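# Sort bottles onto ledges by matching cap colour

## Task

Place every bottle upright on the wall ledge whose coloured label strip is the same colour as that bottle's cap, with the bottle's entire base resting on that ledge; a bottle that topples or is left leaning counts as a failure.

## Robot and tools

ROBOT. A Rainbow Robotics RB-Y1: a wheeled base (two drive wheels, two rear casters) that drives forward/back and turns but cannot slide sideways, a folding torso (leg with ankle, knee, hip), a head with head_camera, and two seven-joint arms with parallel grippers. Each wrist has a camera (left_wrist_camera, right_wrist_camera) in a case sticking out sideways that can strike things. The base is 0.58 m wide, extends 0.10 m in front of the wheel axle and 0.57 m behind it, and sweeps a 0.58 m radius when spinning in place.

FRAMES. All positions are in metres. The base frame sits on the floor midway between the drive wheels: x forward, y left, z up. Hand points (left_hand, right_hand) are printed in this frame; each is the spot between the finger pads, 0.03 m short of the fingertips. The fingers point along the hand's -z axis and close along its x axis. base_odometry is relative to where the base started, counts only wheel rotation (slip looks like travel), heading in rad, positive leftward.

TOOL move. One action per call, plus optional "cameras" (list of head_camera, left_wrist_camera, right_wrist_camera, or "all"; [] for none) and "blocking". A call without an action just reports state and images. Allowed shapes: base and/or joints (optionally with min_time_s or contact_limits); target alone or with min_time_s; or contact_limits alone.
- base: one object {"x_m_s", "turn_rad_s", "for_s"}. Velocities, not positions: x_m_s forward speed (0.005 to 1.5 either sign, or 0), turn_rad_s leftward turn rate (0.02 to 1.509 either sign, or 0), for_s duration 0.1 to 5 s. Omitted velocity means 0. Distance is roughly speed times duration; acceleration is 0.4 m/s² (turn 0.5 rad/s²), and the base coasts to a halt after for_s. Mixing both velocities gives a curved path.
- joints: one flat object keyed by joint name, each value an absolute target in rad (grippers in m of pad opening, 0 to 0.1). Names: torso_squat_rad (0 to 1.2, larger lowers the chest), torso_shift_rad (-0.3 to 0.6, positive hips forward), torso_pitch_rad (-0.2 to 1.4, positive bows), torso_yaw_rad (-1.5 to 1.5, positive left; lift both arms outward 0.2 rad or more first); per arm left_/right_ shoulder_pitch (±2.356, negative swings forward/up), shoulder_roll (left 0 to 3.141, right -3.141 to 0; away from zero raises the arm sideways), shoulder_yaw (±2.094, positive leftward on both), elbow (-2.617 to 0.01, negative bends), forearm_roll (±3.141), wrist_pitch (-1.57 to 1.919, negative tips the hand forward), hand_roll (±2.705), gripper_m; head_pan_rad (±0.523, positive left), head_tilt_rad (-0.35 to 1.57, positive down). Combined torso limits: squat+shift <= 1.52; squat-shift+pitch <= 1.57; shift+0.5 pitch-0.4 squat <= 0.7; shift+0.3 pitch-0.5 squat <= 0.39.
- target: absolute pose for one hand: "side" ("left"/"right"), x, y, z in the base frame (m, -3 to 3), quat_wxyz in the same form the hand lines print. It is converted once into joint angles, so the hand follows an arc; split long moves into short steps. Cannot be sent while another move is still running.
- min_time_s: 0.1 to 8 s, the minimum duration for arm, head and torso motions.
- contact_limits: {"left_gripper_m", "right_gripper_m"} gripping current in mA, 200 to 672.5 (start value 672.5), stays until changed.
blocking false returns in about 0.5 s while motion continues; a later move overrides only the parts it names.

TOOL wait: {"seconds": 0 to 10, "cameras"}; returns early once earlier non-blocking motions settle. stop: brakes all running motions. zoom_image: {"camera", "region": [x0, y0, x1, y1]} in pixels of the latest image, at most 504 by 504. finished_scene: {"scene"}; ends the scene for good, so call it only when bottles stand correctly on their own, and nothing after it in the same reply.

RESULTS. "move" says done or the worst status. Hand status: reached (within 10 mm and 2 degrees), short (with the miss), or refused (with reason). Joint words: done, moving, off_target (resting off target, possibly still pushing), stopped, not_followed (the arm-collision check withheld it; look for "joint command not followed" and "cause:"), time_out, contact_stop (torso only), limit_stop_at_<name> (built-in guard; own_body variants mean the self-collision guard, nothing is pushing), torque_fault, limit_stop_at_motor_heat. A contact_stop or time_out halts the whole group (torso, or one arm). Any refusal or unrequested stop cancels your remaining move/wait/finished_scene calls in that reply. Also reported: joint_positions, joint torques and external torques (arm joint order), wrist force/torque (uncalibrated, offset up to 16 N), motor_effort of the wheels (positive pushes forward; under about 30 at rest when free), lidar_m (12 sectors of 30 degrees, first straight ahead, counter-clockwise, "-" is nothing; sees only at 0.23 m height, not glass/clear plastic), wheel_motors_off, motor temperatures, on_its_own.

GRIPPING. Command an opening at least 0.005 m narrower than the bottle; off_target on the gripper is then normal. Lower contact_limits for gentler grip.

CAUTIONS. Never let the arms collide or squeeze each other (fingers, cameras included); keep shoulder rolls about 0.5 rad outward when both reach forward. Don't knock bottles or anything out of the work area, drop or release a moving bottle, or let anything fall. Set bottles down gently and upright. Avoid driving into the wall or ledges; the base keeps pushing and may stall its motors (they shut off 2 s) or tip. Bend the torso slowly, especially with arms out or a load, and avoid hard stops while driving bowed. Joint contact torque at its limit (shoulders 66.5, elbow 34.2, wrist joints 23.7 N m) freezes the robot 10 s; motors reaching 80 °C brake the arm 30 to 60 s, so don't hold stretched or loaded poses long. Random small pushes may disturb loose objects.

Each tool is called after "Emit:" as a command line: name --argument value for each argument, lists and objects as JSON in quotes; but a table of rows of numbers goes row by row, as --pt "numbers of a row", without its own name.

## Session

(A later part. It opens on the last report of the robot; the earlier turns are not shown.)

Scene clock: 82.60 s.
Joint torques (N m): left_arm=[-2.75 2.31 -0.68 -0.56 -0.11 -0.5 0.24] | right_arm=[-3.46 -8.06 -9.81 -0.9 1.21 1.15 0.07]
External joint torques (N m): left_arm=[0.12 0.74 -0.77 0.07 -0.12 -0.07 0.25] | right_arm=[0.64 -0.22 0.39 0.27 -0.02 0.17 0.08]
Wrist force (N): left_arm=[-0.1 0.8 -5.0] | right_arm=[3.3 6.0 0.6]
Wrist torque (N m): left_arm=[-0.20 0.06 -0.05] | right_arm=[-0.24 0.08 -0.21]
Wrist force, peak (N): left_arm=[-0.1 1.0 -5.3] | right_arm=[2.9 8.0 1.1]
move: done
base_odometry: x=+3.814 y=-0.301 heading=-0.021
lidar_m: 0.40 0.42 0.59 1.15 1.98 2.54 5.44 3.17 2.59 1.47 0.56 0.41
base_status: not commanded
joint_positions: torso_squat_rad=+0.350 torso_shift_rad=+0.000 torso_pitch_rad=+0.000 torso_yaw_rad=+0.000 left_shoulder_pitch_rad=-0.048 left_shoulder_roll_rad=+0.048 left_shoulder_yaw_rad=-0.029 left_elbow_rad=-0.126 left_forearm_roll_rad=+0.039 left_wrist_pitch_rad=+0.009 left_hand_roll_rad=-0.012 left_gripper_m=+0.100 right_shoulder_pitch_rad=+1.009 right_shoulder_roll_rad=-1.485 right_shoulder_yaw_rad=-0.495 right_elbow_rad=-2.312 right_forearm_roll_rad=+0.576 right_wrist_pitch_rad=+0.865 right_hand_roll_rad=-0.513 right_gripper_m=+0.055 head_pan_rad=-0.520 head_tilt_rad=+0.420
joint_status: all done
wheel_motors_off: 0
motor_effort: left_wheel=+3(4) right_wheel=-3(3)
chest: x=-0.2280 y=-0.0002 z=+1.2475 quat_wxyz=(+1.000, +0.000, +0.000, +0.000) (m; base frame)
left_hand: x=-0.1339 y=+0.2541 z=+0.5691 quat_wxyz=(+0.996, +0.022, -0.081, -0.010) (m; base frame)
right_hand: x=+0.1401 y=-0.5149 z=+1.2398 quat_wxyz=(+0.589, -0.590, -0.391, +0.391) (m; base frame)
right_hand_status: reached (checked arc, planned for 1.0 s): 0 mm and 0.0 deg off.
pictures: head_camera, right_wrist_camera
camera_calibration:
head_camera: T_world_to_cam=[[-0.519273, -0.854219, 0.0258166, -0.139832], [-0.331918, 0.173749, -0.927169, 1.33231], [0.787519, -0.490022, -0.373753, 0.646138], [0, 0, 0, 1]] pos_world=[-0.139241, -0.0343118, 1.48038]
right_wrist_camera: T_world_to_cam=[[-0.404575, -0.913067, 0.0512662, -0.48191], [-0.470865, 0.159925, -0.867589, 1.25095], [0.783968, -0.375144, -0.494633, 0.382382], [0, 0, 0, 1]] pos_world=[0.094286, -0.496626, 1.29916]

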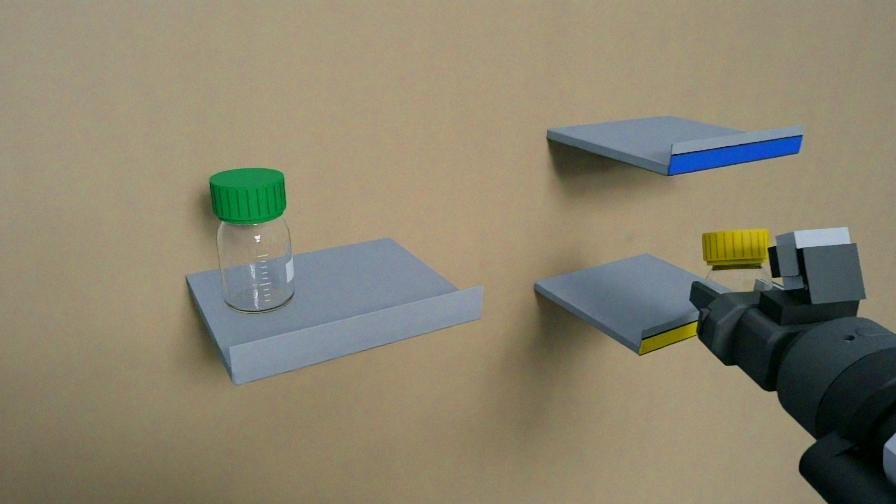

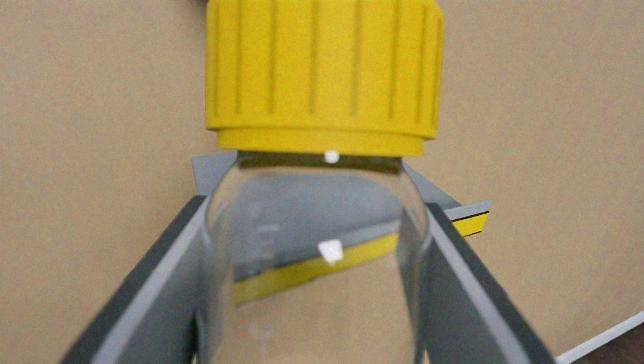

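Emit:
move --target '{"side": "right", "x": 0.13, "y": -0.56, "z": 1.298, "quat_wxyz": [0.5, -0.5, -0.5, 0.5]}' --min_time_s 1.2 --cameras '["head_camera", "right_wrist_camera"]'

Emit:
zoom_image --camera "head_camera" --region '[560, 80, 896, 400]'

Scene clock: 87.20 s.
Joint torques (N m): left_arm=[-2.92 2.04 -0.66 -0.63 -0.21 -0.44 0.36] | right_arm=[-2.76 -15.38 -11.77 -2.5 -0.89 1.46 0]
External joint torques (N m): left_arm=[-0.05 0.47 -0.74 0 -0.22 0 0.37] | right_arm=[-1 -1.2 -0.25 -0.12 -0.23 0.31 0.01]
Wrist force (N): left_arm=[-0.1 0.9 -5.3] | right_arm=[2.6 6.1 1.0]
Wrist torque (N m): left_arm=[-0.22 0.06 -0.04] | right_arm=[-0.26 0.00 -0.07]
Wrist force, peak (N): left_arm=[-0.1 1.2 -5.4] | right_arm=[2.9 8.0 1.6]
move: done
base_odometry: x=+3.814 y=-0.301 heading=-0.021
lidar_m: 0.39 0.42 0.60 1.14 1.98 2.54 5.43 3.17 2.60 1.47 0.57 0.42
base_status: not commanded
joint_positions: torso_squat_rad=+0.350 torso_shift_rad=+0.000 torso_pitch_rad=+0.000 torso_yaw_rad=+0.000 left_shoulder_pitch_rad=-0.048 left_shoulder_roll_rad=+0.048 left_shoulder_yaw_rad=-0.029 left_elbow_rad=-0.126 left_forearm_roll_rad=+0.039 left_wrist_pitch_rad=+0.009 left_hand_roll_rad=-0.012 left_gripper_m=+0.100 right_shoulder_pitch_rad=+0.754 right_shoulder_roll_rad=-1.117 right_shoulder_yaw_rad=-0.833 right_elbow_rad=-1.881 right_forearm_roll_rad=+0.807 right_wrist_pitch_rad=-0.310 right_hand_roll_rad=-0.612 right_gripper_m=+0.055 head_pan_rad=-0.520 head_tilt_rad=+0.420
joint_status: all done
wheel_motors_off: 0
motor_effort: left_wheel=+3(4) right_wheel=-2(4)
chest: x=-0.2280 y=-0.0002 z=+1.2475 quat_wxyz=(+1.000, +0.000, +0.000, +0.000) (m; base frame)
left_hand: x=-0.1339 y=+0.2541 z=+0.5691 quat_wxyz=(+0.996, +0.022, -0.081, -0.010) (m; base frame)
right_hand: x=+0.1300 y=-0.5600 z=+1.2977 quat_wxyz=(+0.500, -0.500, -0.500, +0.500) (m; base frame)
right_hand_status: reached (checked arc, planned for 1.2 s): 0 mm and 0.1 deg off.
pictures: head_camera, right_wrist_camera
camera_calibration:
head_camera: T_world_to_cam=[[-0.519273, -0.854219, 0.0258166, -0.139832], [-0.331918, 0.173749, -0.927169, 1.33231], [0.787519, -0.490022, -0.373753, 0.646138], [0, 0, 0, 1]] pos_world=[-0.139241, -0.0343118, 1.48038]
right_wrist_camera: T_world_to_cam=[[-0.0172838, -0.998536, 0.0512501, -0.628256], [-0.497106, -0.0358917, -0.866947, 1.19657], [0.867518, -0.0404609, -0.495758, 0.58011], [0, 0, 0, 1]] pos_world=[0.0807069, -0.560918, 1.35715]

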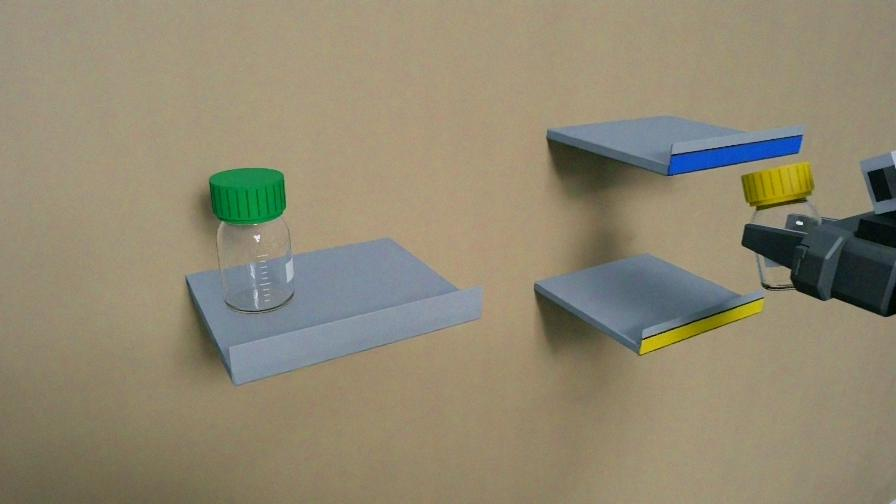

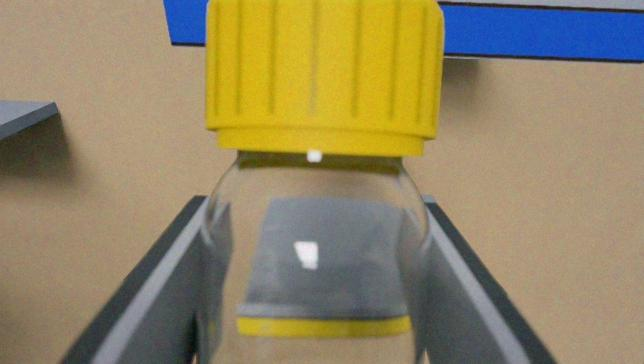

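Scaled by 1.500 from the camera's 896x504 image, which has a finer 1280x720 frame.

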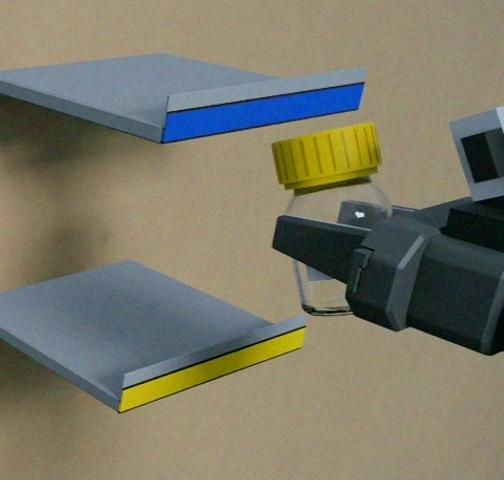

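Emit:
move --target '{"side": "right", "x": 0.19, "y": -0.56, "z": 1.298, "quat_wxyz": [0.5, -0.5, -0.5, 0.5]}' --min_time_s 1.2 --cameras '["right_wrist_camera"]'

Emit:
move --target '{"side": "right", "x": 0.205, "y": -0.56, "z": 1.298, "quat_wxyz": [0.5, -0.5, -0.5, 0.5]}' --min_time_s 1.2 --cameras '["head_camera", "right_wrist_camera"]'

Emit:
zoom_image --camera "head_camera" --region '[520, 80, 856, 400]'

Scene clock: 89.83 s.
Joint torques (N m): left_arm=[-3.03 2.48 -0.62 -0.65 -0.09 -0.52 0.3] | right_arm=[-28.16 -31 -36.46 4.95 -3.02 15.34 -1.17]
External joint torques (N m): left_arm=[-0.15 0.89 -0.71 -0.01 -0.1 -0.09 0.31] | right_arm=[-22.88 -14.42 -24.47 7.07 -2.51 14.18 -1.17]
Wrist force (N): left_arm=[0.0 0.7 -5.2] | right_arm=[34.6 63.4 38.9]
Wrist torque (N m): left_arm=[-0.19 0.07 -0.04] | right_arm=[-0.10 -1.18 1.41]
Wrist force, peak (N): left_arm=[0.0 0.8 -5.4] | right_arm=[36.4 66.3 40.8]
move: done
base_odometry: x=+3.814 y=-0.301 heading=-0.021
lidar_m: 0.40 0.42 0.59 1.14 1.98 2.55 5.44 3.17 2.59 1.47 0.56 0.42
base_status: not commanded
joint_positions: torso_squat_rad=+0.350 torso_shift_rad=+0.000 torso_pitch_rad=+0.000 torso_yaw_rad=+0.000 left_shoulder_pitch_rad=-0.048 left_shoulder_roll_rad=+0.048 left_shoulder_yaw_rad=-0.029 left_elbow_rad=-0.126 left_forearm_roll_rad=+0.039 left_wrist_pitch_rad=+0.009 left_hand_roll_rad=-0.012 left_gripper_m=+0.100 right_shoulder_pitch_rad=+0.563 right_shoulder_roll_rad=-1.273 right_shoulder_yaw_rad=-0.612 right_elbow_rad=-1.752 right_forearm_roll_rad=+0.800 right_wrist_pitch_rad=-0.212 right_hand_roll_rad=-0.620 right_gripper_m=+0.055 head_pan_rad=-0.520 head_tilt_rad=+0.420
joint_status: all done
wheel_motors_off: 0
motor_effort: left_wheel=+2(4) right_wheel=+10(10)
chest: x=-0.2283 y=-0.0004 z=+1.2475 quat_wxyz=(+1.000, +0.001, +0.000, +0.000) (m; base frame)
left_hand: x=-0.1340 y=+0.2542 z=+0.5693 quat_wxyz=(+0.996, +0.022, -0.081, -0.010) (m; base frame)
right_hand: x=+0.1885 y=-0.5596 z=+1.2911 quat_wxyz=(+0.504, -0.495, -0.498, +0.503) (m; base frame)
right_hand_status: reached (checked arc, planned for 1.2 s): 7 mm and 0.8 deg off.
pictures: right_wrist_camera
camera_calibration:
right_wrist_camera: T_world_to_cam=[[-0.0149331, -0.998772, 0.0472354, -0.621848], [-0.507963, -0.0331127, -0.860742, 1.2155], [0.861249, -0.0368474, -0.506845, 0.543574], [0, 0, 0, 1]] pos_world=[0.13999, -0.560807, 1.35111]

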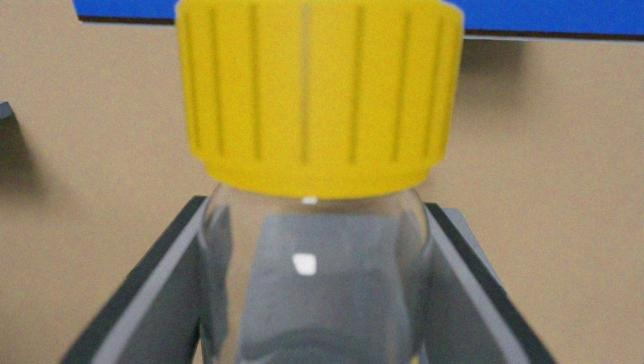

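Scene clock: 91.37 s.
Joint torques (N m): left_arm=[-3.1 2.38 -0.76 -0.6 -0.06 -0.55 0.42] | right_arm=[-35.8 -36.28 -43.66 3.16 -3.37 16.64 -0.89]
External joint torques (N m): left_arm=[-0.25 0.77 -0.85 0.03 -0.07 -0.11 0.43] | right_arm=[-29.58 -18.89 -31.6 5.24 -2.88 15.49 -0.88]
Wrist force (N): left_arm=[-0.1 1.1 -5.1] | right_arm=[31.8 78.5 29.9]
Wrist torque (N m): left_arm=[-0.25 0.08 -0.06] | right_arm=[-0.11 -0.73 0.94]
Wrist force, peak (N): left_arm=[-0.1 0.8 -5.4] | right_arm=[31.7 78.8 30.0]
move: done
base_odometry: x=+3.814 y=-0.301 heading=-0.021
lidar_m: 0.40 0.42 0.59 1.14 1.97 2.53 5.43 3.17 2.60 1.47 0.57 0.42
base_status: not commanded
joint_positions: torso_squat_rad=+0.350 torso_shift_rad=+0.000 torso_pitch_rad=+0.000 torso_yaw_rad=+0.000 left_shoulder_pitch_rad=-0.048 left_shoulder_roll_rad=+0.048 left_shoulder_yaw_rad=-0.029 left_elbow_rad=-0.126 left_forearm_roll_rad=+0.039 left_wrist_pitch_rad=+0.009 left_hand_roll_rad=-0.012 left_gripper_m=+0.100 right_shoulder_pitch_rad=+0.494 right_shoulder_roll_rad=-1.306 right_shoulder_yaw_rad=-0.542 right_elbow_rad=-1.710 right_forearm_roll_rad=+0.795 right_wrist_pitch_rad=-0.196 right_hand_roll_rad=-0.617 right_gripper_m=+0.055 head_pan_rad=-0.520 head_tilt_rad=+0.420
joint_status: all done
wheel_motors_off: 0
motor_effort: left_wheel=+2(3) right_wheel=+10(10)
chest: x=-0.2279 y=-0.0006 z=+1.2475 quat_wxyz=(+1.000, +0.001, +0.000, +0.000) (m; base frame)
left_hand: x=-0.1341 y=+0.2543 z=+0.5693 quat_wxyz=(+0.996, +0.023, -0.081, -0.010) (m; base frame)
right_hand: x=+0.2041 y=-0.5598 z=+1.2889 quat_wxyz=(+0.505, -0.494, -0.497, +0.503) (m; base frame)
right_hand_status: reached (checked arc, planned for 1.2 s): 9 mm and 1.0 deg off.
pictures: head_camera, right_wrist_camera
camera_calibration:
head_camera: T_world_to_cam=[[-0.519401, -0.85416, 0.02515, -0.139354], [-0.332415, 0.174848, -0.926784, 1.33181], [0.787224, -0.489733, -0.374752, 0.647046], [0, 0, 0, 1]] pos_world=[-0.139038, -0.0350153, 1.48028]
right_wrist_camera: T_world_to_cam=[[-0.0147279, -0.998817, 0.0463488, -0.620676], [-0.511219, -0.0323154, -0.858843, 1.22017], [0.859325, -0.0363433, -0.510138, 0.533967], [0, 0, 0, 1]] pos_world=[0.155784, -0.561105, 1.3491]

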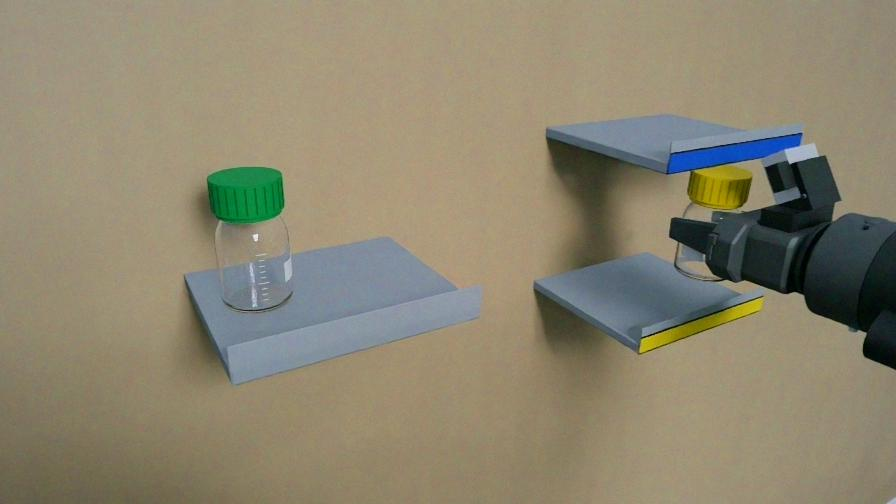

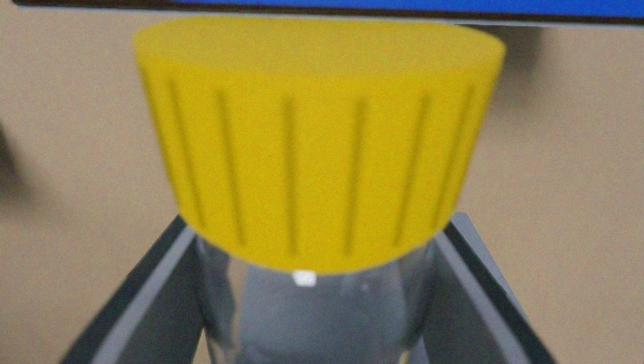

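Scaled by 1.500 from the camera's 896x504 image, which has a finer 1280x720 frame.

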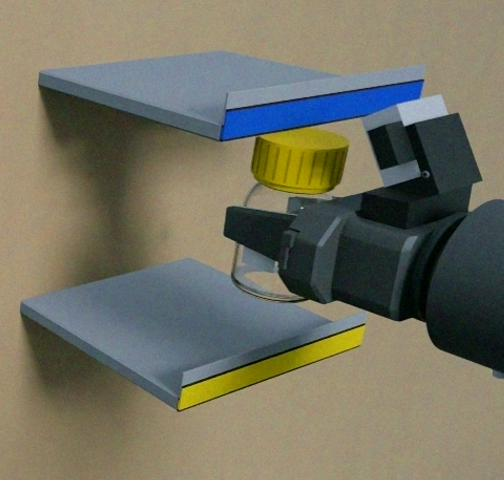

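Emit:
move --target '{"side": "right", "x": 0.19, "y": -0.56, "z": 1.28, "quat_wxyz": [0.5, -0.5, -0.5, 0.5]}' --min_time_s 1.0

Emit:
move --target '{"side": "right", "x": 0.14, "y": -0.56, "z": 1.25, "quat_wxyz": [0.5, -0.5, -0.5, 0.5]}' --min_time_s 1.0 --cameras '["head_camera", "right_wrist_camera"]'

Emit:
zoom_image --camera "head_camera" --region '[560, 80, 896, 400]'

Scene clock: 98.40 s.
Joint torques (N m): left_arm=[-3.1 2.43 -0.74 -0.52 -0.15 -0.5 0.27] | right_arm=[-3.91 -17.93 -12.7 -3.03 -0.49 1.17 0.2]
External joint torques (N m): left_arm=[-0.24 0.85 -0.83 0.11 -0.16 -0.06 0.28] | right_arm=[1.46 -0.84 -0.86 -0.35 0.03 0.09 0.21]
Motor temperatures (°C): left_arm=[34 39 32 38 35 42 39] | right_arm=[35 37 36 35 35 39 43]
Wrist force (N): left_arm=[0.1 0.8 -5.4] | right_arm=[2.6 5.8 0.6]
Wrist torque (N m): left_arm=[-0.21 0.09 -0.02] | right_arm=[-0.19 0.00 -0.24]
Wrist force, peak (N): left_arm=[0.1 1.0 -5.5] | right_arm=[31.8 79.4 29.4]
move: done
base_odometry: x=+3.814 y=-0.301 heading=-0.021
lidar_m: 0.40 0.42 0.59 1.14 1.98 2.54 5.44 3.17 2.59 1.47 0.57 0.40
base_status: not commanded
joint_positions: torso_squat_rad=+0.350 torso_shift_rad=+0.000 torso_pitch_rad=+0.000 torso_yaw_rad=+0.000 left_shoulder_pitch_rad=-0.048 left_shoulder_roll_rad=+0.048 left_shoulder_yaw_rad=-0.029 left_elbow_rad=-0.126 left_forearm_roll_rad=+0.039 left_wrist_pitch_rad=+0.009 left_hand_roll_rad=-0.012 left_gripper_m=+0.100 right_shoulder_pitch_rad=+0.514 right_shoulder_roll_rad=-1.227 right_shoulder_yaw_rad=-0.577 right_elbow_rad=-1.742 right_forearm_roll_rad=+0.809 right_wrist_pitch_rad=-0.220 right_hand_roll_rad=-0.572 right_gripper_m=+0.055 head_pan_rad=-0.520 head_tilt_rad=+0.420
joint_status: all done
wheel_motors_off: 0
motor_effort: left_wheel=+2(3) right_wheel=+1(10)
chest: x=-0.2279 y=-0.0003 z=+1.2475 quat_wxyz=(+1.000, +0.000, +0.000, +0.000) (m; base frame)
left_hand: x=-0.1340 y=+0.2541 z=+0.5691 quat_wxyz=(+0.996, +0.022, -0.081, -0.010) (m; base frame)
right_hand: x=+0.1903 y=-0.5594 z=+1.2805 quat_wxyz=(+0.500, -0.500, -0.500, +0.500) (m; base frame)
right_hand_status: reached (checked arc, planned for 1.0 s): 1 mm and 0.1 deg off.
pictures: none

Scene clock: 99.73 s.
Joint torques (N m): left_arm=[-2.63 2.39 -0.53 -0.45 -0.19 -0.51 0.19] | right_arm=[-1.5 -16.64 -11.35 -3.7 -0.65 0.8 0.17]
External joint torques (N m): left_arm=[0.23 0.81 -0.61 0.18 -0.19 -0.07 0.2] | right_arm=[0.96 -1.02 -0.17 0.13 0.06 -0.11 0.17]
Wrist force (N): left_arm=[-0.1 0.9 -4.8] | right_arm=[2.9 6.6 0.5]
Wrist torque (N m): left_arm=[-0.22 0.06 -0.02] | right_arm=[-0.29 0.02 -0.20]
Wrist force, peak (N): left_arm=[0.0 1.0 -5.4] | right_arm=[3.0 6.9 0.6]
move: done
base_odometry: x=+3.814 y=-0.301 heading=-0.021
lidar_m: 0.39 0.42 0.59 1.15 1.98 2.54 5.44 3.17 2.59 1.47 0.56 0.42
base_status: not commanded
joint_positions: torso_squat_rad=+0.350 torso_shift_rad=+0.000 torso_pitch_rad=+0.000 torso_yaw_rad=+0.000 left_shoulder_pitch_rad=-0.048 left_shoulder_roll_rad=+0.048 left_shoulder_yaw_rad=-0.029 left_elbow_rad=-0.126 left_forearm_roll_rad=+0.039 left_wrist_pitch_rad=+0.009 left_hand_roll_rad=-0.012 left_gripper_m=+0.100 right_shoulder_pitch_rad=+0.621 right_shoulder_roll_rad=-1.031 right_shoulder_yaw_rad=-0.685 right_elbow_rad=-1.827 right_forearm_roll_rad=+0.815 right_wrist_pitch_rad=-0.322 right_hand_roll_rad=-0.470 right_gripper_m=+0.055 head_pan_rad=-0.520 head_tilt_rad=+0.420
joint_status: all done
wheel_motors_off: 0
motor_effort: left_wheel=+2(3) right_wheel=+1(1)
chest: x=-0.2279 y=-0.0003 z=+1.2475 quat_wxyz=(+1.000, +0.000, +0.000, +0.000) (m; base frame)
left_hand: x=-0.1340 y=+0.2541 z=+0.5691 quat_wxyz=(+0.996, +0.022, -0.081, -0.010) (m; base frame)
right_hand: x=+0.1408 y=-0.5603 z=+1.2500 quat_wxyz=(+0.500, -0.501, -0.499, +0.500) (m; base frame)
right_hand_status: reached (checked arc, planned for 1.0 s): 1 mm and 0.1 deg off.
pictures: head_camera, right_wrist_camera
camera_calibration:
head_camera: T_world_to_cam=[[-0.519242, -0.854238, 0.0257901, -0.139771], [-0.332244, 0.173964, -0.927012, 1.33212], [0.787402, -0.489912, -0.374145, 0.646498], [0, 0, 0, 1]] pos_world=[-0.13904, -0.0344125, 1.48038]
right_wrist_camera: T_world_to_cam=[[-0.0185805, -0.998452, 0.05243, -0.627109], [-0.496894, -0.0362832, -0.867052, 1.16048], [0.867612, -0.0421625, -0.495451, 0.545727], [0, 0, 0, 1]] pos_world=[0.0915043, -0.561023, 1.30946]

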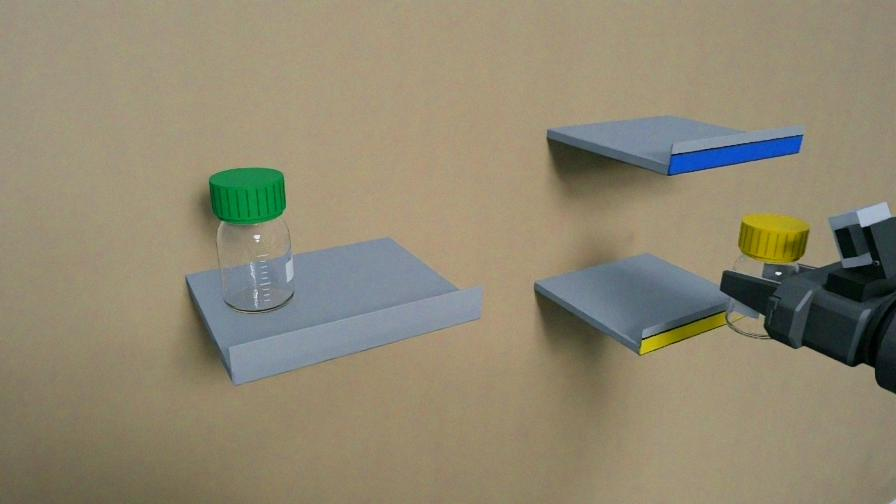

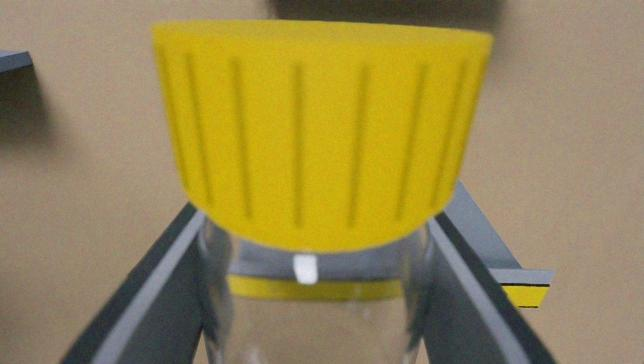

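Scaled by 1.500 from the camera's 896x504 image, which has a finer 1280x720 frame.

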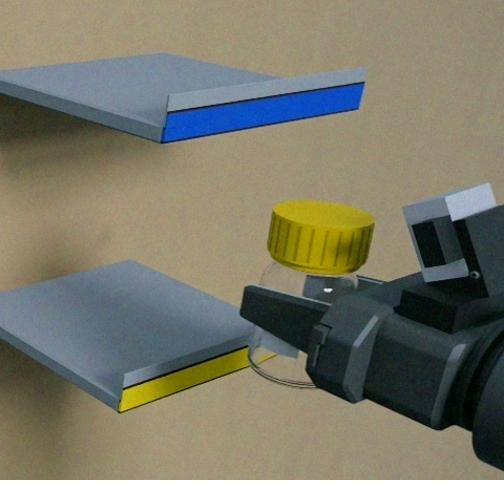

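Emit:
move --target '{"side": "right", "x": 0.15, "y": -0.585, "z": 1.241, "quat_wxyz": [0.5, -0.5, -0.5, 0.5]}' --min_time_s 0.8

Emit:
move --target '{"side": "right", "x": 0.205, "y": -0.588, "z": 1.241, "quat_wxyz": [0.5, -0.5, -0.5, 0.5]}' --min_time_s 0.8 --cameras '["head_camera", "right_wrist_camera"]'

Emit:
zoom_image --camera "head_camera" --region '[520, 80, 856, 400]'

Scene clock: 101.87 s.
Joint torques (N m): left_arm=[-3.17 2.24 -0.29 -0.51 -0.03 -0.38 0.34] | right_arm=[-5.08 -18.2 -8.34 -3.85 -1.07 0.83 0.05]
External joint torques (N m): left_arm=[-0.31 0.67 -0.38 0.12 -0.04 0.06 0.35] | right_arm=[-1.71 -0.66 2.64 0.53 -0.2 0.06 0.05]
Wrist force (N): left_arm=[-0.2 0.8 -5.1] | right_arm=[2.4 6.1 0.7]
Wrist torque (N m): left_arm=[-0.22 0.06 -0.02] | right_arm=[-0.19 0.03 -0.15]
Wrist force, peak (N): left_arm=[-0.2 0.6 -5.5] | right_arm=[3.5 6.8 1.1]
move: done
base_odometry: x=+3.814 y=-0.301 heading=-0.021
lidar_m: 0.40 0.42 0.59 1.14 1.98 2.54 5.44 3.18 2.60 1.46 0.56 0.42
base_status: not commanded
joint_positions: torso_squat_rad=+0.350 torso_shift_rad=+0.000 torso_pitch_rad=+0.000 torso_yaw_rad=+0.000 left_shoulder_pitch_rad=-0.048 left_shoulder_roll_rad=+0.048 left_shoulder_yaw_rad=-0.029 left_elbow_rad=-0.126 left_forearm_roll_rad=+0.039 left_wrist_pitch_rad=+0.009 left_hand_roll_rad=-0.012 left_gripper_m=+0.100 right_shoulder_pitch_rad=+0.511 right_shoulder_roll_rad=-1.028 right_shoulder_yaw_rad=-0.657 right_elbow_rad=-1.677 right_forearm_roll_rad=+0.794 right_wrist_pitch_rad=-0.418 right_hand_roll_rad=-0.398 right_gripper_m=+0.055 head_pan_rad=-0.520 head_tilt_rad=+0.420
joint_status: all done
wheel_motors_off: 0
motor_effort: left_wheel=+2(3) right_wheel=+0(2)
chest: x=-0.2279 y=-0.0003 z=+1.2475 quat_wxyz=(+1.000, +0.000, +0.000, +0.000) (m; base frame)
left_hand: x=-0.1340 y=+0.2541 z=+0.5691 quat_wxyz=(+0.996, +0.022, -0.081, -0.010) (m; base frame)
right_hand: x=+0.1499 y=-0.5849 z=+1.2411 quat_wxyz=(+0.501, -0.500, -0.499, +0.500) (m; base frame)
right_hand_status: reached (checked arc, planned for 0.8 s): 0 mm and 0.1 deg off.
pictures: none

Scene clock: 103.00 s.
Joint torques (N m): left_arm=[-2.9 2.44 -0.23 -0.42 -0.19 -0.51 0.21] | right_arm=[-7.76 -22.2 -8.58 -3.77 -0.7 1.17 0.26]
External joint torques (N m): left_arm=[-0.04 0.86 -0.32 0.2 -0.2 -0.07 0.22] | right_arm=[-1.01 -2.37 2.37 0.73 0.1 0.4 0.26]
Wrist force (N): left_arm=[0.1 1.1 -5.1] | right_arm=[3.0 6.9 1.3]
Wrist torque (N m): left_arm=[-0.24 0.09 -0.04] | right_arm=[-0.29 0.03 -0.27]
Wrist force, peak (N): left_arm=[0.0 1.3 -5.3] | right_arm=[3.0 6.9 1.3]
move: done
base_odometry: x=+3.814 y=-0.301 heading=-0.021
lidar_m: 0.40 0.42 0.59 1.14 1.98 2.55 5.44 3.17 2.59 1.47 0.57 0.42
base_status: not commanded
joint_positions: torso_squat_rad=+0.350 torso_shift_rad=+0.000 torso_pitch_rad=+0.000 torso_yaw_rad=+0.000 left_shoulder_pitch_rad=-0.048 left_shoulder_roll_rad=+0.048 left_shoulder_yaw_rad=-0.029 left_elbow_rad=-0.126 left_forearm_roll_rad=+0.039 left_wrist_pitch_rad=+0.009 left_hand_roll_rad=-0.012 left_gripper_m=+0.100 right_shoulder_pitch_rad=+0.293 right_shoulder_roll_rad=-1.115 right_shoulder_yaw_rad=-0.478 right_elbow_rad=-1.522 right_forearm_roll_rad=+0.803 right_wrist_pitch_rad=-0.374 right_hand_roll_rad=-0.390 right_gripper_m=+0.055 head_pan_rad=-0.520 head_tilt_rad=+0.420
joint_status: all done
wheel_motors_off: 0
motor_effort: left_wheel=+2(3) right_wheel=+0(1)
chest: x=-0.2279 y=-0.0003 z=+1.2475 quat_wxyz=(+1.000, +0.000, +0.000, +0.000) (m; base frame)
left_hand: x=-0.1340 y=+0.2541 z=+0.5691 quat_wxyz=(+0.996, +0.022, -0.081, -0.010) (m; base frame)
right_hand: x=+0.2049 y=-0.5880 z=+1.2410 quat_wxyz=(+0.500, -0.500, -0.500, +0.500) (m; base frame)
right_hand_status: reached (checked arc, planned for 0.8 s): 0 mm and 0.0 deg off.
pictures: head_camera, right_wrist_camera
camera_calibration:
head_camera: T_world_to_cam=[[-0.519215, -0.854252, 0.0258701, -0.139886], [-0.332216, 0.173846, -0.927044, 1.33217], [0.787432, -0.489929, -0.37406, 0.646375], [0, 0, 0, 1]] pos_world=[-0.13904, -0.0344121, 1.48038]
right_wrist_camera: T_world_to_cam=[[-0.0172649, -0.998533, 0.0513252, -0.652108], [-0.496601, -0.0359899, -0.867232, 1.18379], [0.867807, -0.0404609, -0.495251, 0.485136], [0, 0, 0, 1]] pos_world=[0.155608, -0.588918, 1.30035]

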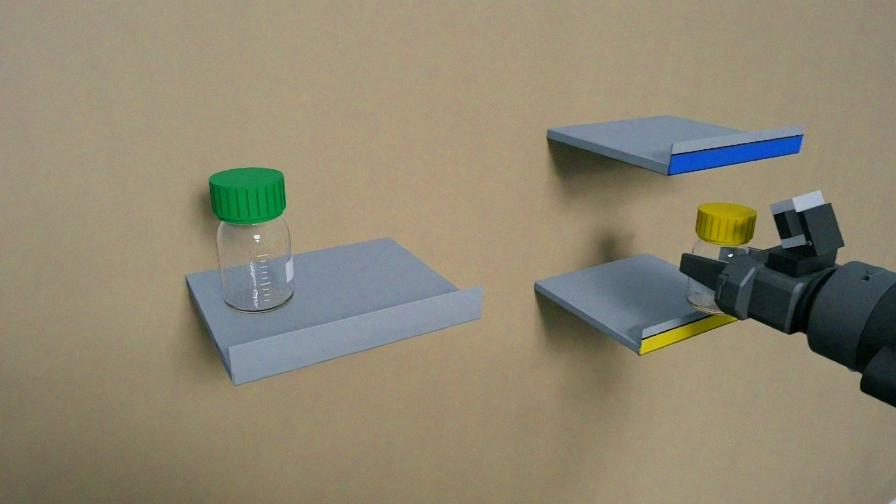

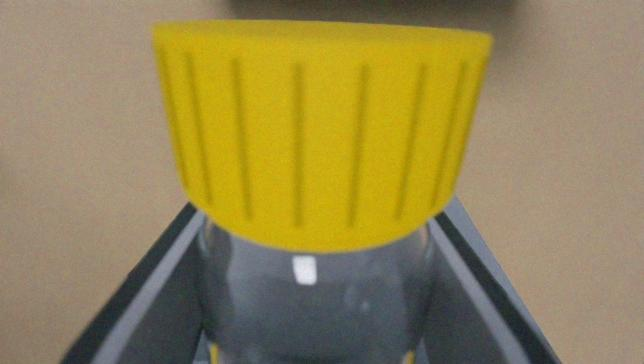

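Scaled by 1.500 from the camera's 896x504 image, which has a finer 1280x720 frame.

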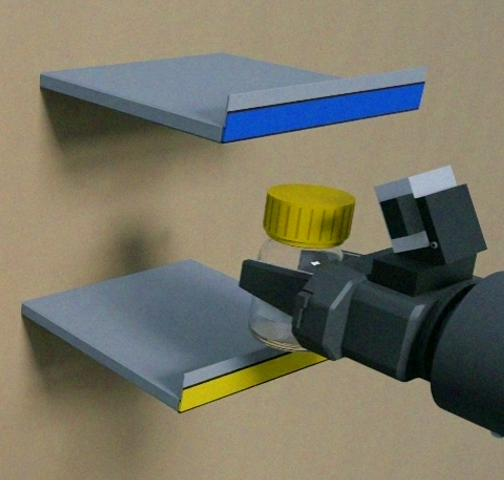

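Emit:
move --target '{"side": "right", "x": 0.245, "y": -0.59, "z": 1.238, "quat_wxyz": [0.5, -0.5, -0.5, 0.5]}' --min_time_s 0.8

Emit:
move --target '{"side": "right", "x": 0.288, "y": -0.592, "z": 1.236, "quat_wxyz": [0.5, -0.5, -0.5, 0.5]}' --min_time_s 0.8 --cameras '["head_camera", "right_wrist_camera"]'

Emit:
zoom_image --camera "head_camera" --region '[520, 80, 856, 400]'

Scene clock: 105.60 s.
Joint torques (N m): left_arm=[-2.58 2.48 -0.55 -0.51 -0.14 -0.43 0.27] | right_arm=[-10.15 -24 -8.16 -4.6 -0.72 0.84 0.08]
External joint torques (N m): left_arm=[0.28 0.91 -0.63 0.12 -0.15 0 0.28] | right_arm=[-0.81 -2.75 2.38 0.22 0.08 0.13 0.09]
Wrist force (N): left_arm=[0.0 0.8 -5.3] | right_arm=[2.0 6.5 1.5]
Wrist torque (N m): left_arm=[-0.22 0.07 -0.04] | right_arm=[-0.28 -0.04 -0.21]
Wrist force, peak (N): left_arm=[-0.3 0.8 -5.4] | right_arm=[3.1 6.9 0.6]
move: done
base_odometry: x=+3.814 y=-0.301 heading=-0.021
lidar_m: 0.40 0.42 0.59 1.14 1.98 2.54 5.44 3.17 2.60 1.46 0.57 0.42
base_status: not commanded
joint_positions: torso_squat_rad=+0.350 torso_shift_rad=+0.000 torso_pitch_rad=+0.000 torso_yaw_rad=+0.000 left_shoulder_pitch_rad=-0.048 left_shoulder_roll_rad=+0.048 left_shoulder_yaw_rad=-0.029 left_elbow_rad=-0.126 left_forearm_roll_rad=+0.039 left_wrist_pitch_rad=+0.009 left_hand_roll_rad=-0.012 left_gripper_m=+0.100 right_shoulder_pitch_rad=+0.093 right_shoulder_roll_rad=-1.138 right_shoulder_yaw_rad=-0.335 right_elbow_rad=-1.374 right_forearm_roll_rad=+0.810 right_wrist_pitch_rad=-0.374 right_hand_roll_rad=-0.361 right_gripper_m=+0.055 head_pan_rad=-0.520 head_tilt_rad=+0.420
joint_status: all done
wheel_motors_off: 0
motor_effort: left_wheel=+2(3) right_wheel=+0(1)
chest: x=-0.2279 y=-0.0003 z=+1.2475 quat_wxyz=(+1.000, +0.000, +0.000, +0.000) (m; base frame)
left_hand: x=-0.1340 y=+0.2541 z=+0.5691 quat_wxyz=(+0.996, +0.022, -0.081, -0.010) (m; base frame)
right_hand: x=+0.2449 y=-0.5900 z=+1.2379 quat_wxyz=(+0.500, -0.500, -0.500, +0.500) (m; base frame)
right_hand_status: reached (checked arc, planned for 0.8 s): 0 mm and 0.0 deg off.
pictures: none

Scene clock: 106.73 s.
Joint torques (N m): left_arm=[-3 2.33 -0.5 -0.58 -0.14 -0.52 0.2] | right_arm=[-13.41 -23.32 -7.3 -4.92 -0.99 0.62 0.28]
External joint torques (N m): left_arm=[-0.14 0.75 -0.58 0.05 -0.14 -0.08 0.2] | right_arm=[-1.16 -1.3 2.29 0.48 -0.12 0 0.29]
Wrist force (N): left_arm=[0.2 0.8 -5.1] | right_arm=[3.1 6.2 0.8]
Wrist torque (N m): left_arm=[-0.20 0.09 -0.05] | right_arm=[-0.21 0.04 -0.22]
Wrist force, peak (N): left_arm=[0.2 0.9 -5.2] | right_arm=[2.7 7.2 0.7]
move: done
base_odometry: x=+3.814 y=-0.301 heading=-0.021
lidar_m: 0.39 0.42 0.59 1.15 1.98 2.53 5.44 3.16 2.59 1.48 0.56 0.42
base_status: not commanded
joint_positions: torso_squat_rad=+0.350 torso_shift_rad=+0.000 torso_pitch_rad=+0.000 torso_yaw_rad=+0.000 left_shoulder_pitch_rad=-0.048 left_shoulder_roll_rad=+0.048 left_shoulder_yaw_rad=-0.029 left_elbow_rad=-0.126 left_forearm_roll_rad=+0.039 left_wrist_pitch_rad=+0.009 left_hand_roll_rad=-0.012 left_gripper_m=+0.100 right_shoulder_pitch_rad=-0.148 right_shoulder_roll_rad=-1.128 right_shoulder_yaw_rad=-0.194 right_elbow_rad=-1.177 right_forearm_roll_rad=+0.829 right_wrist_pitch_rad=-0.407 right_hand_roll_rad=-0.316 right_gripper_m=+0.055 head_pan_rad=-0.520 head_tilt_rad=+0.420
joint_status: all done
wheel_motors_off: 0
motor_effort: left_wheel=+2(3) right_wheel=+0(2)
chest: x=-0.2279 y=-0.0003 z=+1.2475 quat_wxyz=(+1.000, +0.000, +0.000, +0.000) (m; base frame)
left_hand: x=-0.1340 y=+0.2541 z=+0.5691 quat_wxyz=(+0.996, +0.022, -0.081, -0.010) (m; base frame)
right_hand: x=+0.2879 y=-0.5920 z=+1.2360 quat_wxyz=(+0.500, -0.500, -0.500, +0.500) (m; base frame)
right_hand_status: reached (checked arc, planned for 0.8 s): 0 mm and 0.1 deg off.
pictures: head_camera, right_wrist_camera
camera_calibration:
head_camera: T_world_to_cam=[[-0.519215, -0.854252, 0.0258701, -0.139938], [-0.332216, 0.173846, -0.927044, 1.33213], [0.787432, -0.489929, -0.37406, 0.646454], [0, 0, 0, 1]] pos_world=[-0.13914, -0.0344121, 1.48038]
right_wrist_camera: T_world_to_cam=[[-0.0175606, -0.998524, 0.0513937, -0.654327], [-0.496804, -0.0358933, -0.86712, 1.22049], [0.867685, -0.0407597, -0.49544, 0.410571], [0, 0, 0, 1]] pos_world=[0.238607, -0.592819, 1.29535]

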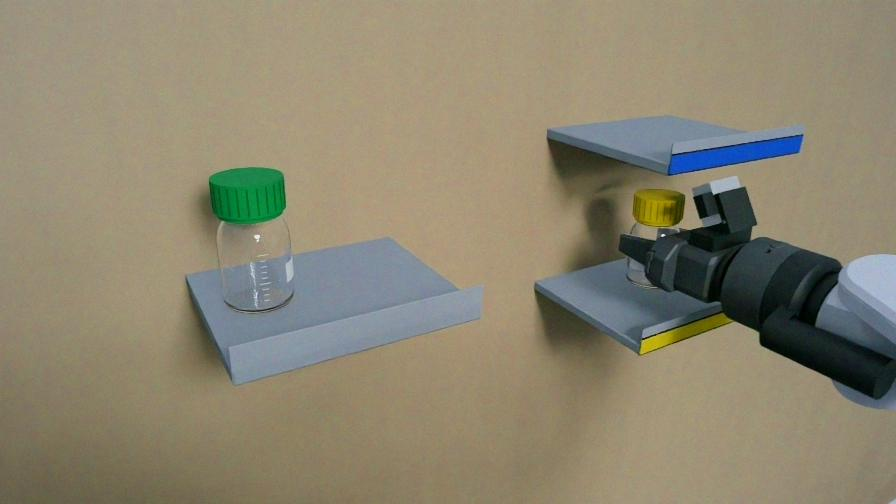

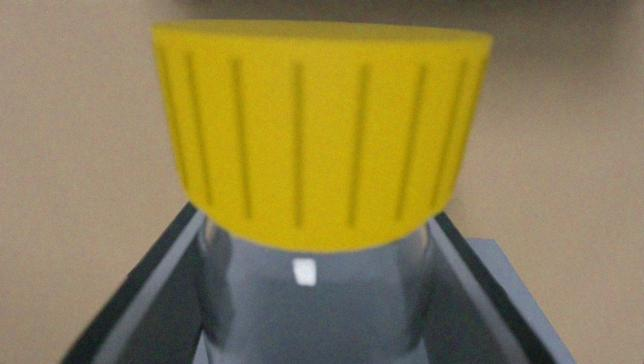

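Scaled by 1.500 from the camera's 896x504 image, which has a finer 1280x720 frame.

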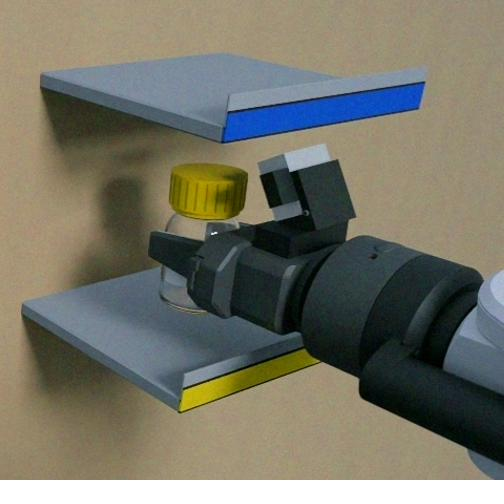

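Emit:
move --target '{"side": "right", "x": 0.288, "y": -0.592, "z": 1.210, "quat_wxyz": [0.5, -0.5, -0.5, 0.5]}' --min_time_s 0.7 --cameras '["head_camera", "right_wrist_camera"]'

Emit:
zoom_image --camera "head_camera" --region '[520, 130, 776, 370]'

Scene clock: 108.03 s.
Joint torques (N m): left_arm=[-2.92 2.22 -0.22 -0.39 -0.19 -0.54 0.11] | right_arm=[-9.19 -19.49 -6.08 -2.93 -0.08 0.39 0.18]
External joint torques (N m): left_arm=[-0.05 0.65 -0.31 0.24 -0.2 -0.11 0.12] | right_arm=[3.22 2.25 2.83 3.21 0.85 -0.06 0.19]
Wrist force (N): left_arm=[-0.1 0.9 -5.2] | right_arm=[4.7 -3.7 4.9]
Wrist torque (N m): left_arm=[-0.23 0.08 -0.03] | right_arm=[-0.33 -0.05 -0.27]
Wrist force, peak (N): left_arm=[0.2 1.1 -5.4] | right_arm=[5.7 -5.1 6.0]
move: done
base_odometry: x=+3.814 y=-0.301 heading=-0.021
lidar_m: 0.40 0.43 0.59 1.14 1.98 2.53 5.44 3.17 2.59 1.46 0.56 0.42
base_status: not commanded
joint_positions: torso_squat_rad=+0.350 torso_shift_rad=+0.000 torso_pitch_rad=+0.000 torso_yaw_rad=+0.000 left_shoulder_pitch_rad=-0.048 left_shoulder_roll_rad=+0.048 left_shoulder_yaw_rad=-0.029 left_elbow_rad=-0.126 left_forearm_roll_rad=+0.039 left_wrist_pitch_rad=+0.009 left_hand_roll_rad=-0.012 left_gripper_m=+0.100 right_shoulder_pitch_rad=-0.163 right_shoulder_roll_rad=-1.054 right_shoulder_yaw_rad=-0.220 right_elbow_rad=-1.129 right_forearm_roll_rad=+0.829 right_wrist_pitch_rad=-0.445 right_hand_roll_rad=-0.225 right_gripper_m=+0.055 head_pan_rad=-0.520 head_tilt_rad=+0.420
joint_status: all done
wheel_motors_off: 0
motor_effort: left_wheel=+2(3) right_wheel=-1(1)
chest: x=-0.2281 y=-0.0001 z=+1.2475 quat_wxyz=(+1.000, +0.000, +0.000, +0.000) (m; base frame)
left_hand: x=-0.1340 y=+0.2540 z=+0.5691 quat_wxyz=(+0.996, +0.022, -0.081, -0.010) (m; base frame)
right_hand: x=+0.2879 y=-0.5917 z=+1.2114 quat_wxyz=(+0.499, -0.501, -0.500, +0.500) (m; base frame)
right_hand_status: reached (checked arc, planned for 0.7 s): 1 mm and 0.1 deg off.
pictures: head_camera, right_wrist_camera
camera_calibration:
head_camera: T_world_to_cam=[[-0.519222, -0.854249, 0.025828, -0.139861], [-0.331835, 0.173659, -0.927215, 1.3323], [0.787587, -0.490002, -0.373638, 0.646184], [0, 0, 0, 1]] pos_world=[-0.139441, -0.0342115, 1.48038]
right_wrist_camera: T_world_to_cam=[[-0.0170228, -0.998476, 0.0524927, -0.654362], [-0.495146, -0.0371922, -0.868013, 1.19909], [0.868643, -0.0407675, -0.493759, 0.396109], [0, 0, 0, 1]] pos_world=[0.238512, -0.592619, 1.27076]

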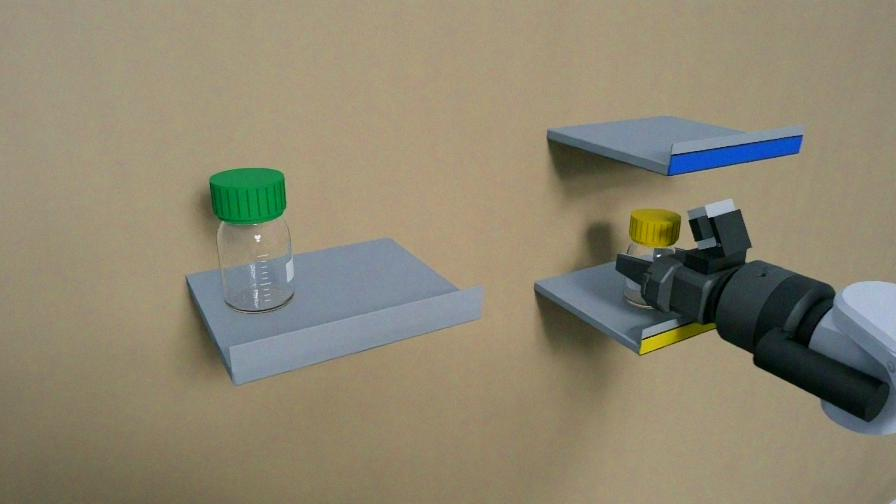

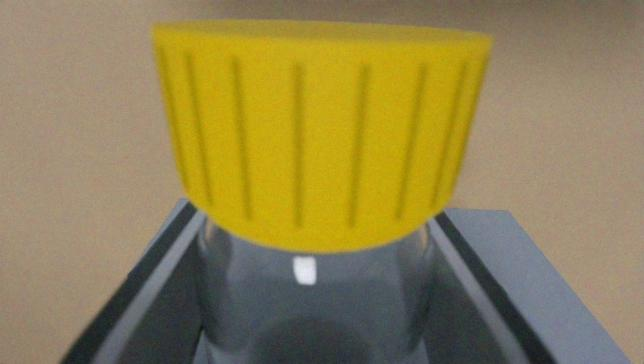

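Scaled by 1.969 from the camera's 896x504 image, which has a finer 1280x720 frame.

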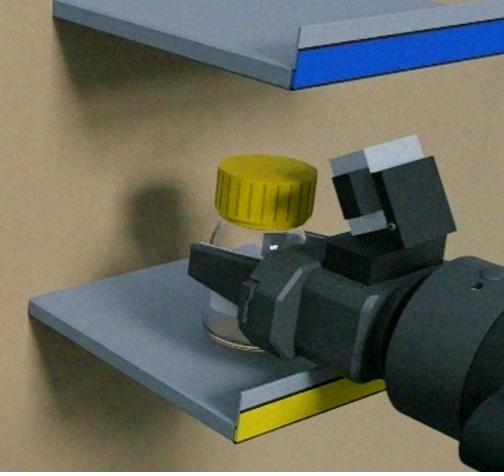

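Emit:
move --joints '{"right_gripper_m": 0.1}' --cameras '["head_camera", "right_wrist_camera"]'

Emit:
zoom_image --camera "head_camera" --region '[520, 130, 776, 370]'

Scene clock: 109.60 s.
Joint torques (N m): left_arm=[-2.98 2.51 -0.79 -0.51 -0.16 -0.4 0.3] | right_arm=[-10.38 -22.15 -5.81 -5.09 -0.84 0.33 0.08]
External joint torques (N m): left_arm=[-0.11 0.94 -0.88 0.13 -0.17 0.04 0.31] | right_arm=[2.03 -0.41 3.1 1.06 0.1 -0.11 0.08]
Wrist force (N): left_arm=[-0.1 0.7 -5.1] | right_arm=[2.7 4.3 0.8]
Wrist torque (N m): left_arm=[-0.19 0.06 -0.04] | right_arm=[-0.21 0.01 -0.24]
Wrist force, peak (N): left_arm=[0.0 0.9 -5.5] | right_arm=[4.9 -4.5 5.6]
move: done
base_odometry: x=+3.814 y=-0.301 heading=-0.021
lidar_m: 0.40 0.42 0.58 1.14 1.99 2.54 5.44 3.17 2.61 1.48 0.57 0.41
base_status: not commanded
joint_positions: torso_squat_rad=+0.350 torso_shift_rad=+0.000 torso_pitch_rad=+0.000 torso_yaw_rad=+0.000 left_shoulder_pitch_rad=-0.048 left_shoulder_roll_rad=+0.048 left_shoulder_yaw_rad=-0.029 left_elbow_rad=-0.126 left_forearm_roll_rad=+0.039 left_wrist_pitch_rad=+0.009 left_hand_roll_rad=-0.012 left_gripper_m=+0.100 right_shoulder_pitch_rad=-0.163 right_shoulder_roll_rad=-1.054 right_shoulder_yaw_rad=-0.220 right_elbow_rad=-1.128 right_forearm_roll_rad=+0.829 right_wrist_pitch_rad=-0.445 right_hand_roll_rad=-0.225 right_gripper_m=+0.100 head_pan_rad=-0.520 head_tilt_rad=+0.420
joint_status: all done
wheel_motors_off: 0
motor_effort: left_wheel=+2(3) right_wheel=+0(1)
chest: x=-0.2281 y=-0.0002 z=+1.2475 quat_wxyz=(+1.000, +0.000, +0.000, +0.000) (m; base frame)
left_hand: x=-0.1340 y=+0.2540 z=+0.5691 quat_wxyz=(+0.996, +0.022, -0.081, -0.010) (m; base frame)
right_hand: x=+0.2879 y=-0.5919 z=+1.2108 quat_wxyz=(+0.500, -0.500, -0.500, +0.500) (m; base frame)
pictures: head_camera, right_wrist_camera
camera_calibration:
head_camera: T_world_to_cam=[[-0.519244, -0.854234, 0.025895, -0.139911], [-0.331962, 0.173677, -0.927166, 1.33224], [0.78752, -0.490022, -0.373754, 0.646266], [0, 0, 0, 1]] pos_world=[-0.139341, -0.0342115, 1.48038]
right_wrist_camera: T_world_to_cam=[[-0.0173798, -0.998506, 0.0518071, -0.65349], [-0.495721, -0.0363929, -0.867719, 1.19885], [0.868308, -0.0407627, -0.494348, 0.396552], [0, 0, 0, 1]] pos_world=[0.23861, -0.592719, 1.27016]

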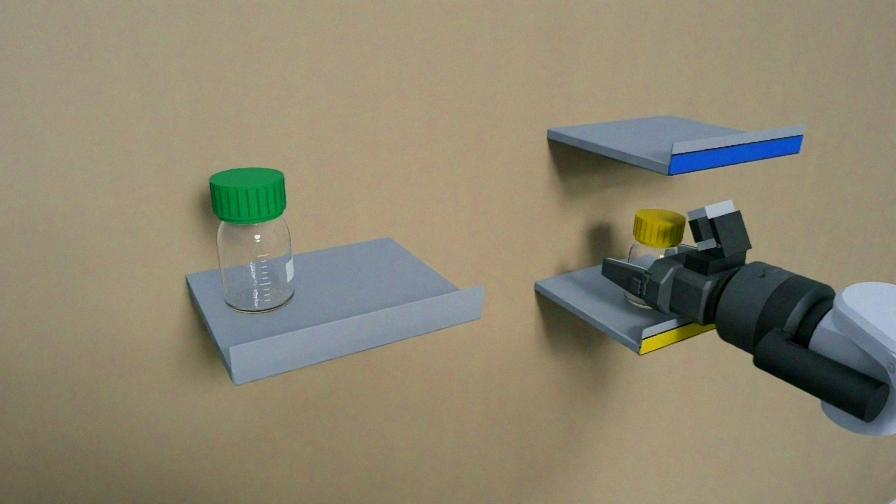

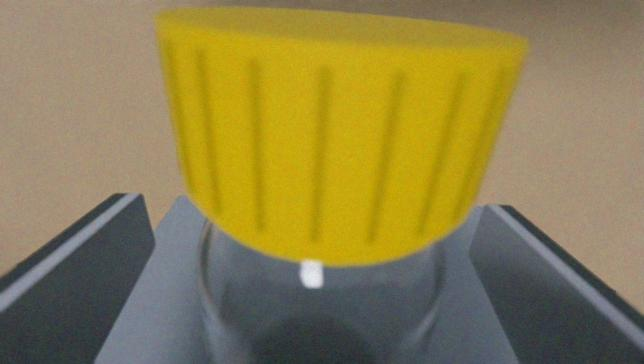

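Scaled by 1.969 from the camera's 896x504 image, which has a finer 1280x720 frame.

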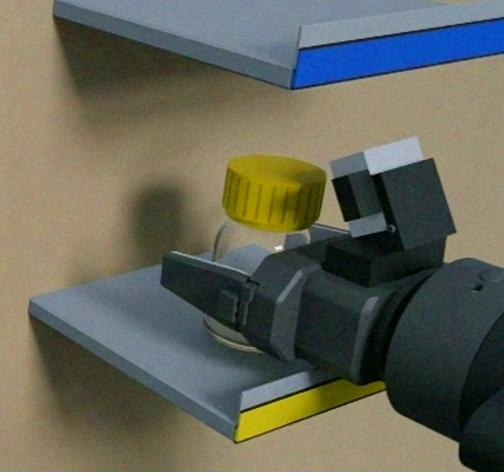

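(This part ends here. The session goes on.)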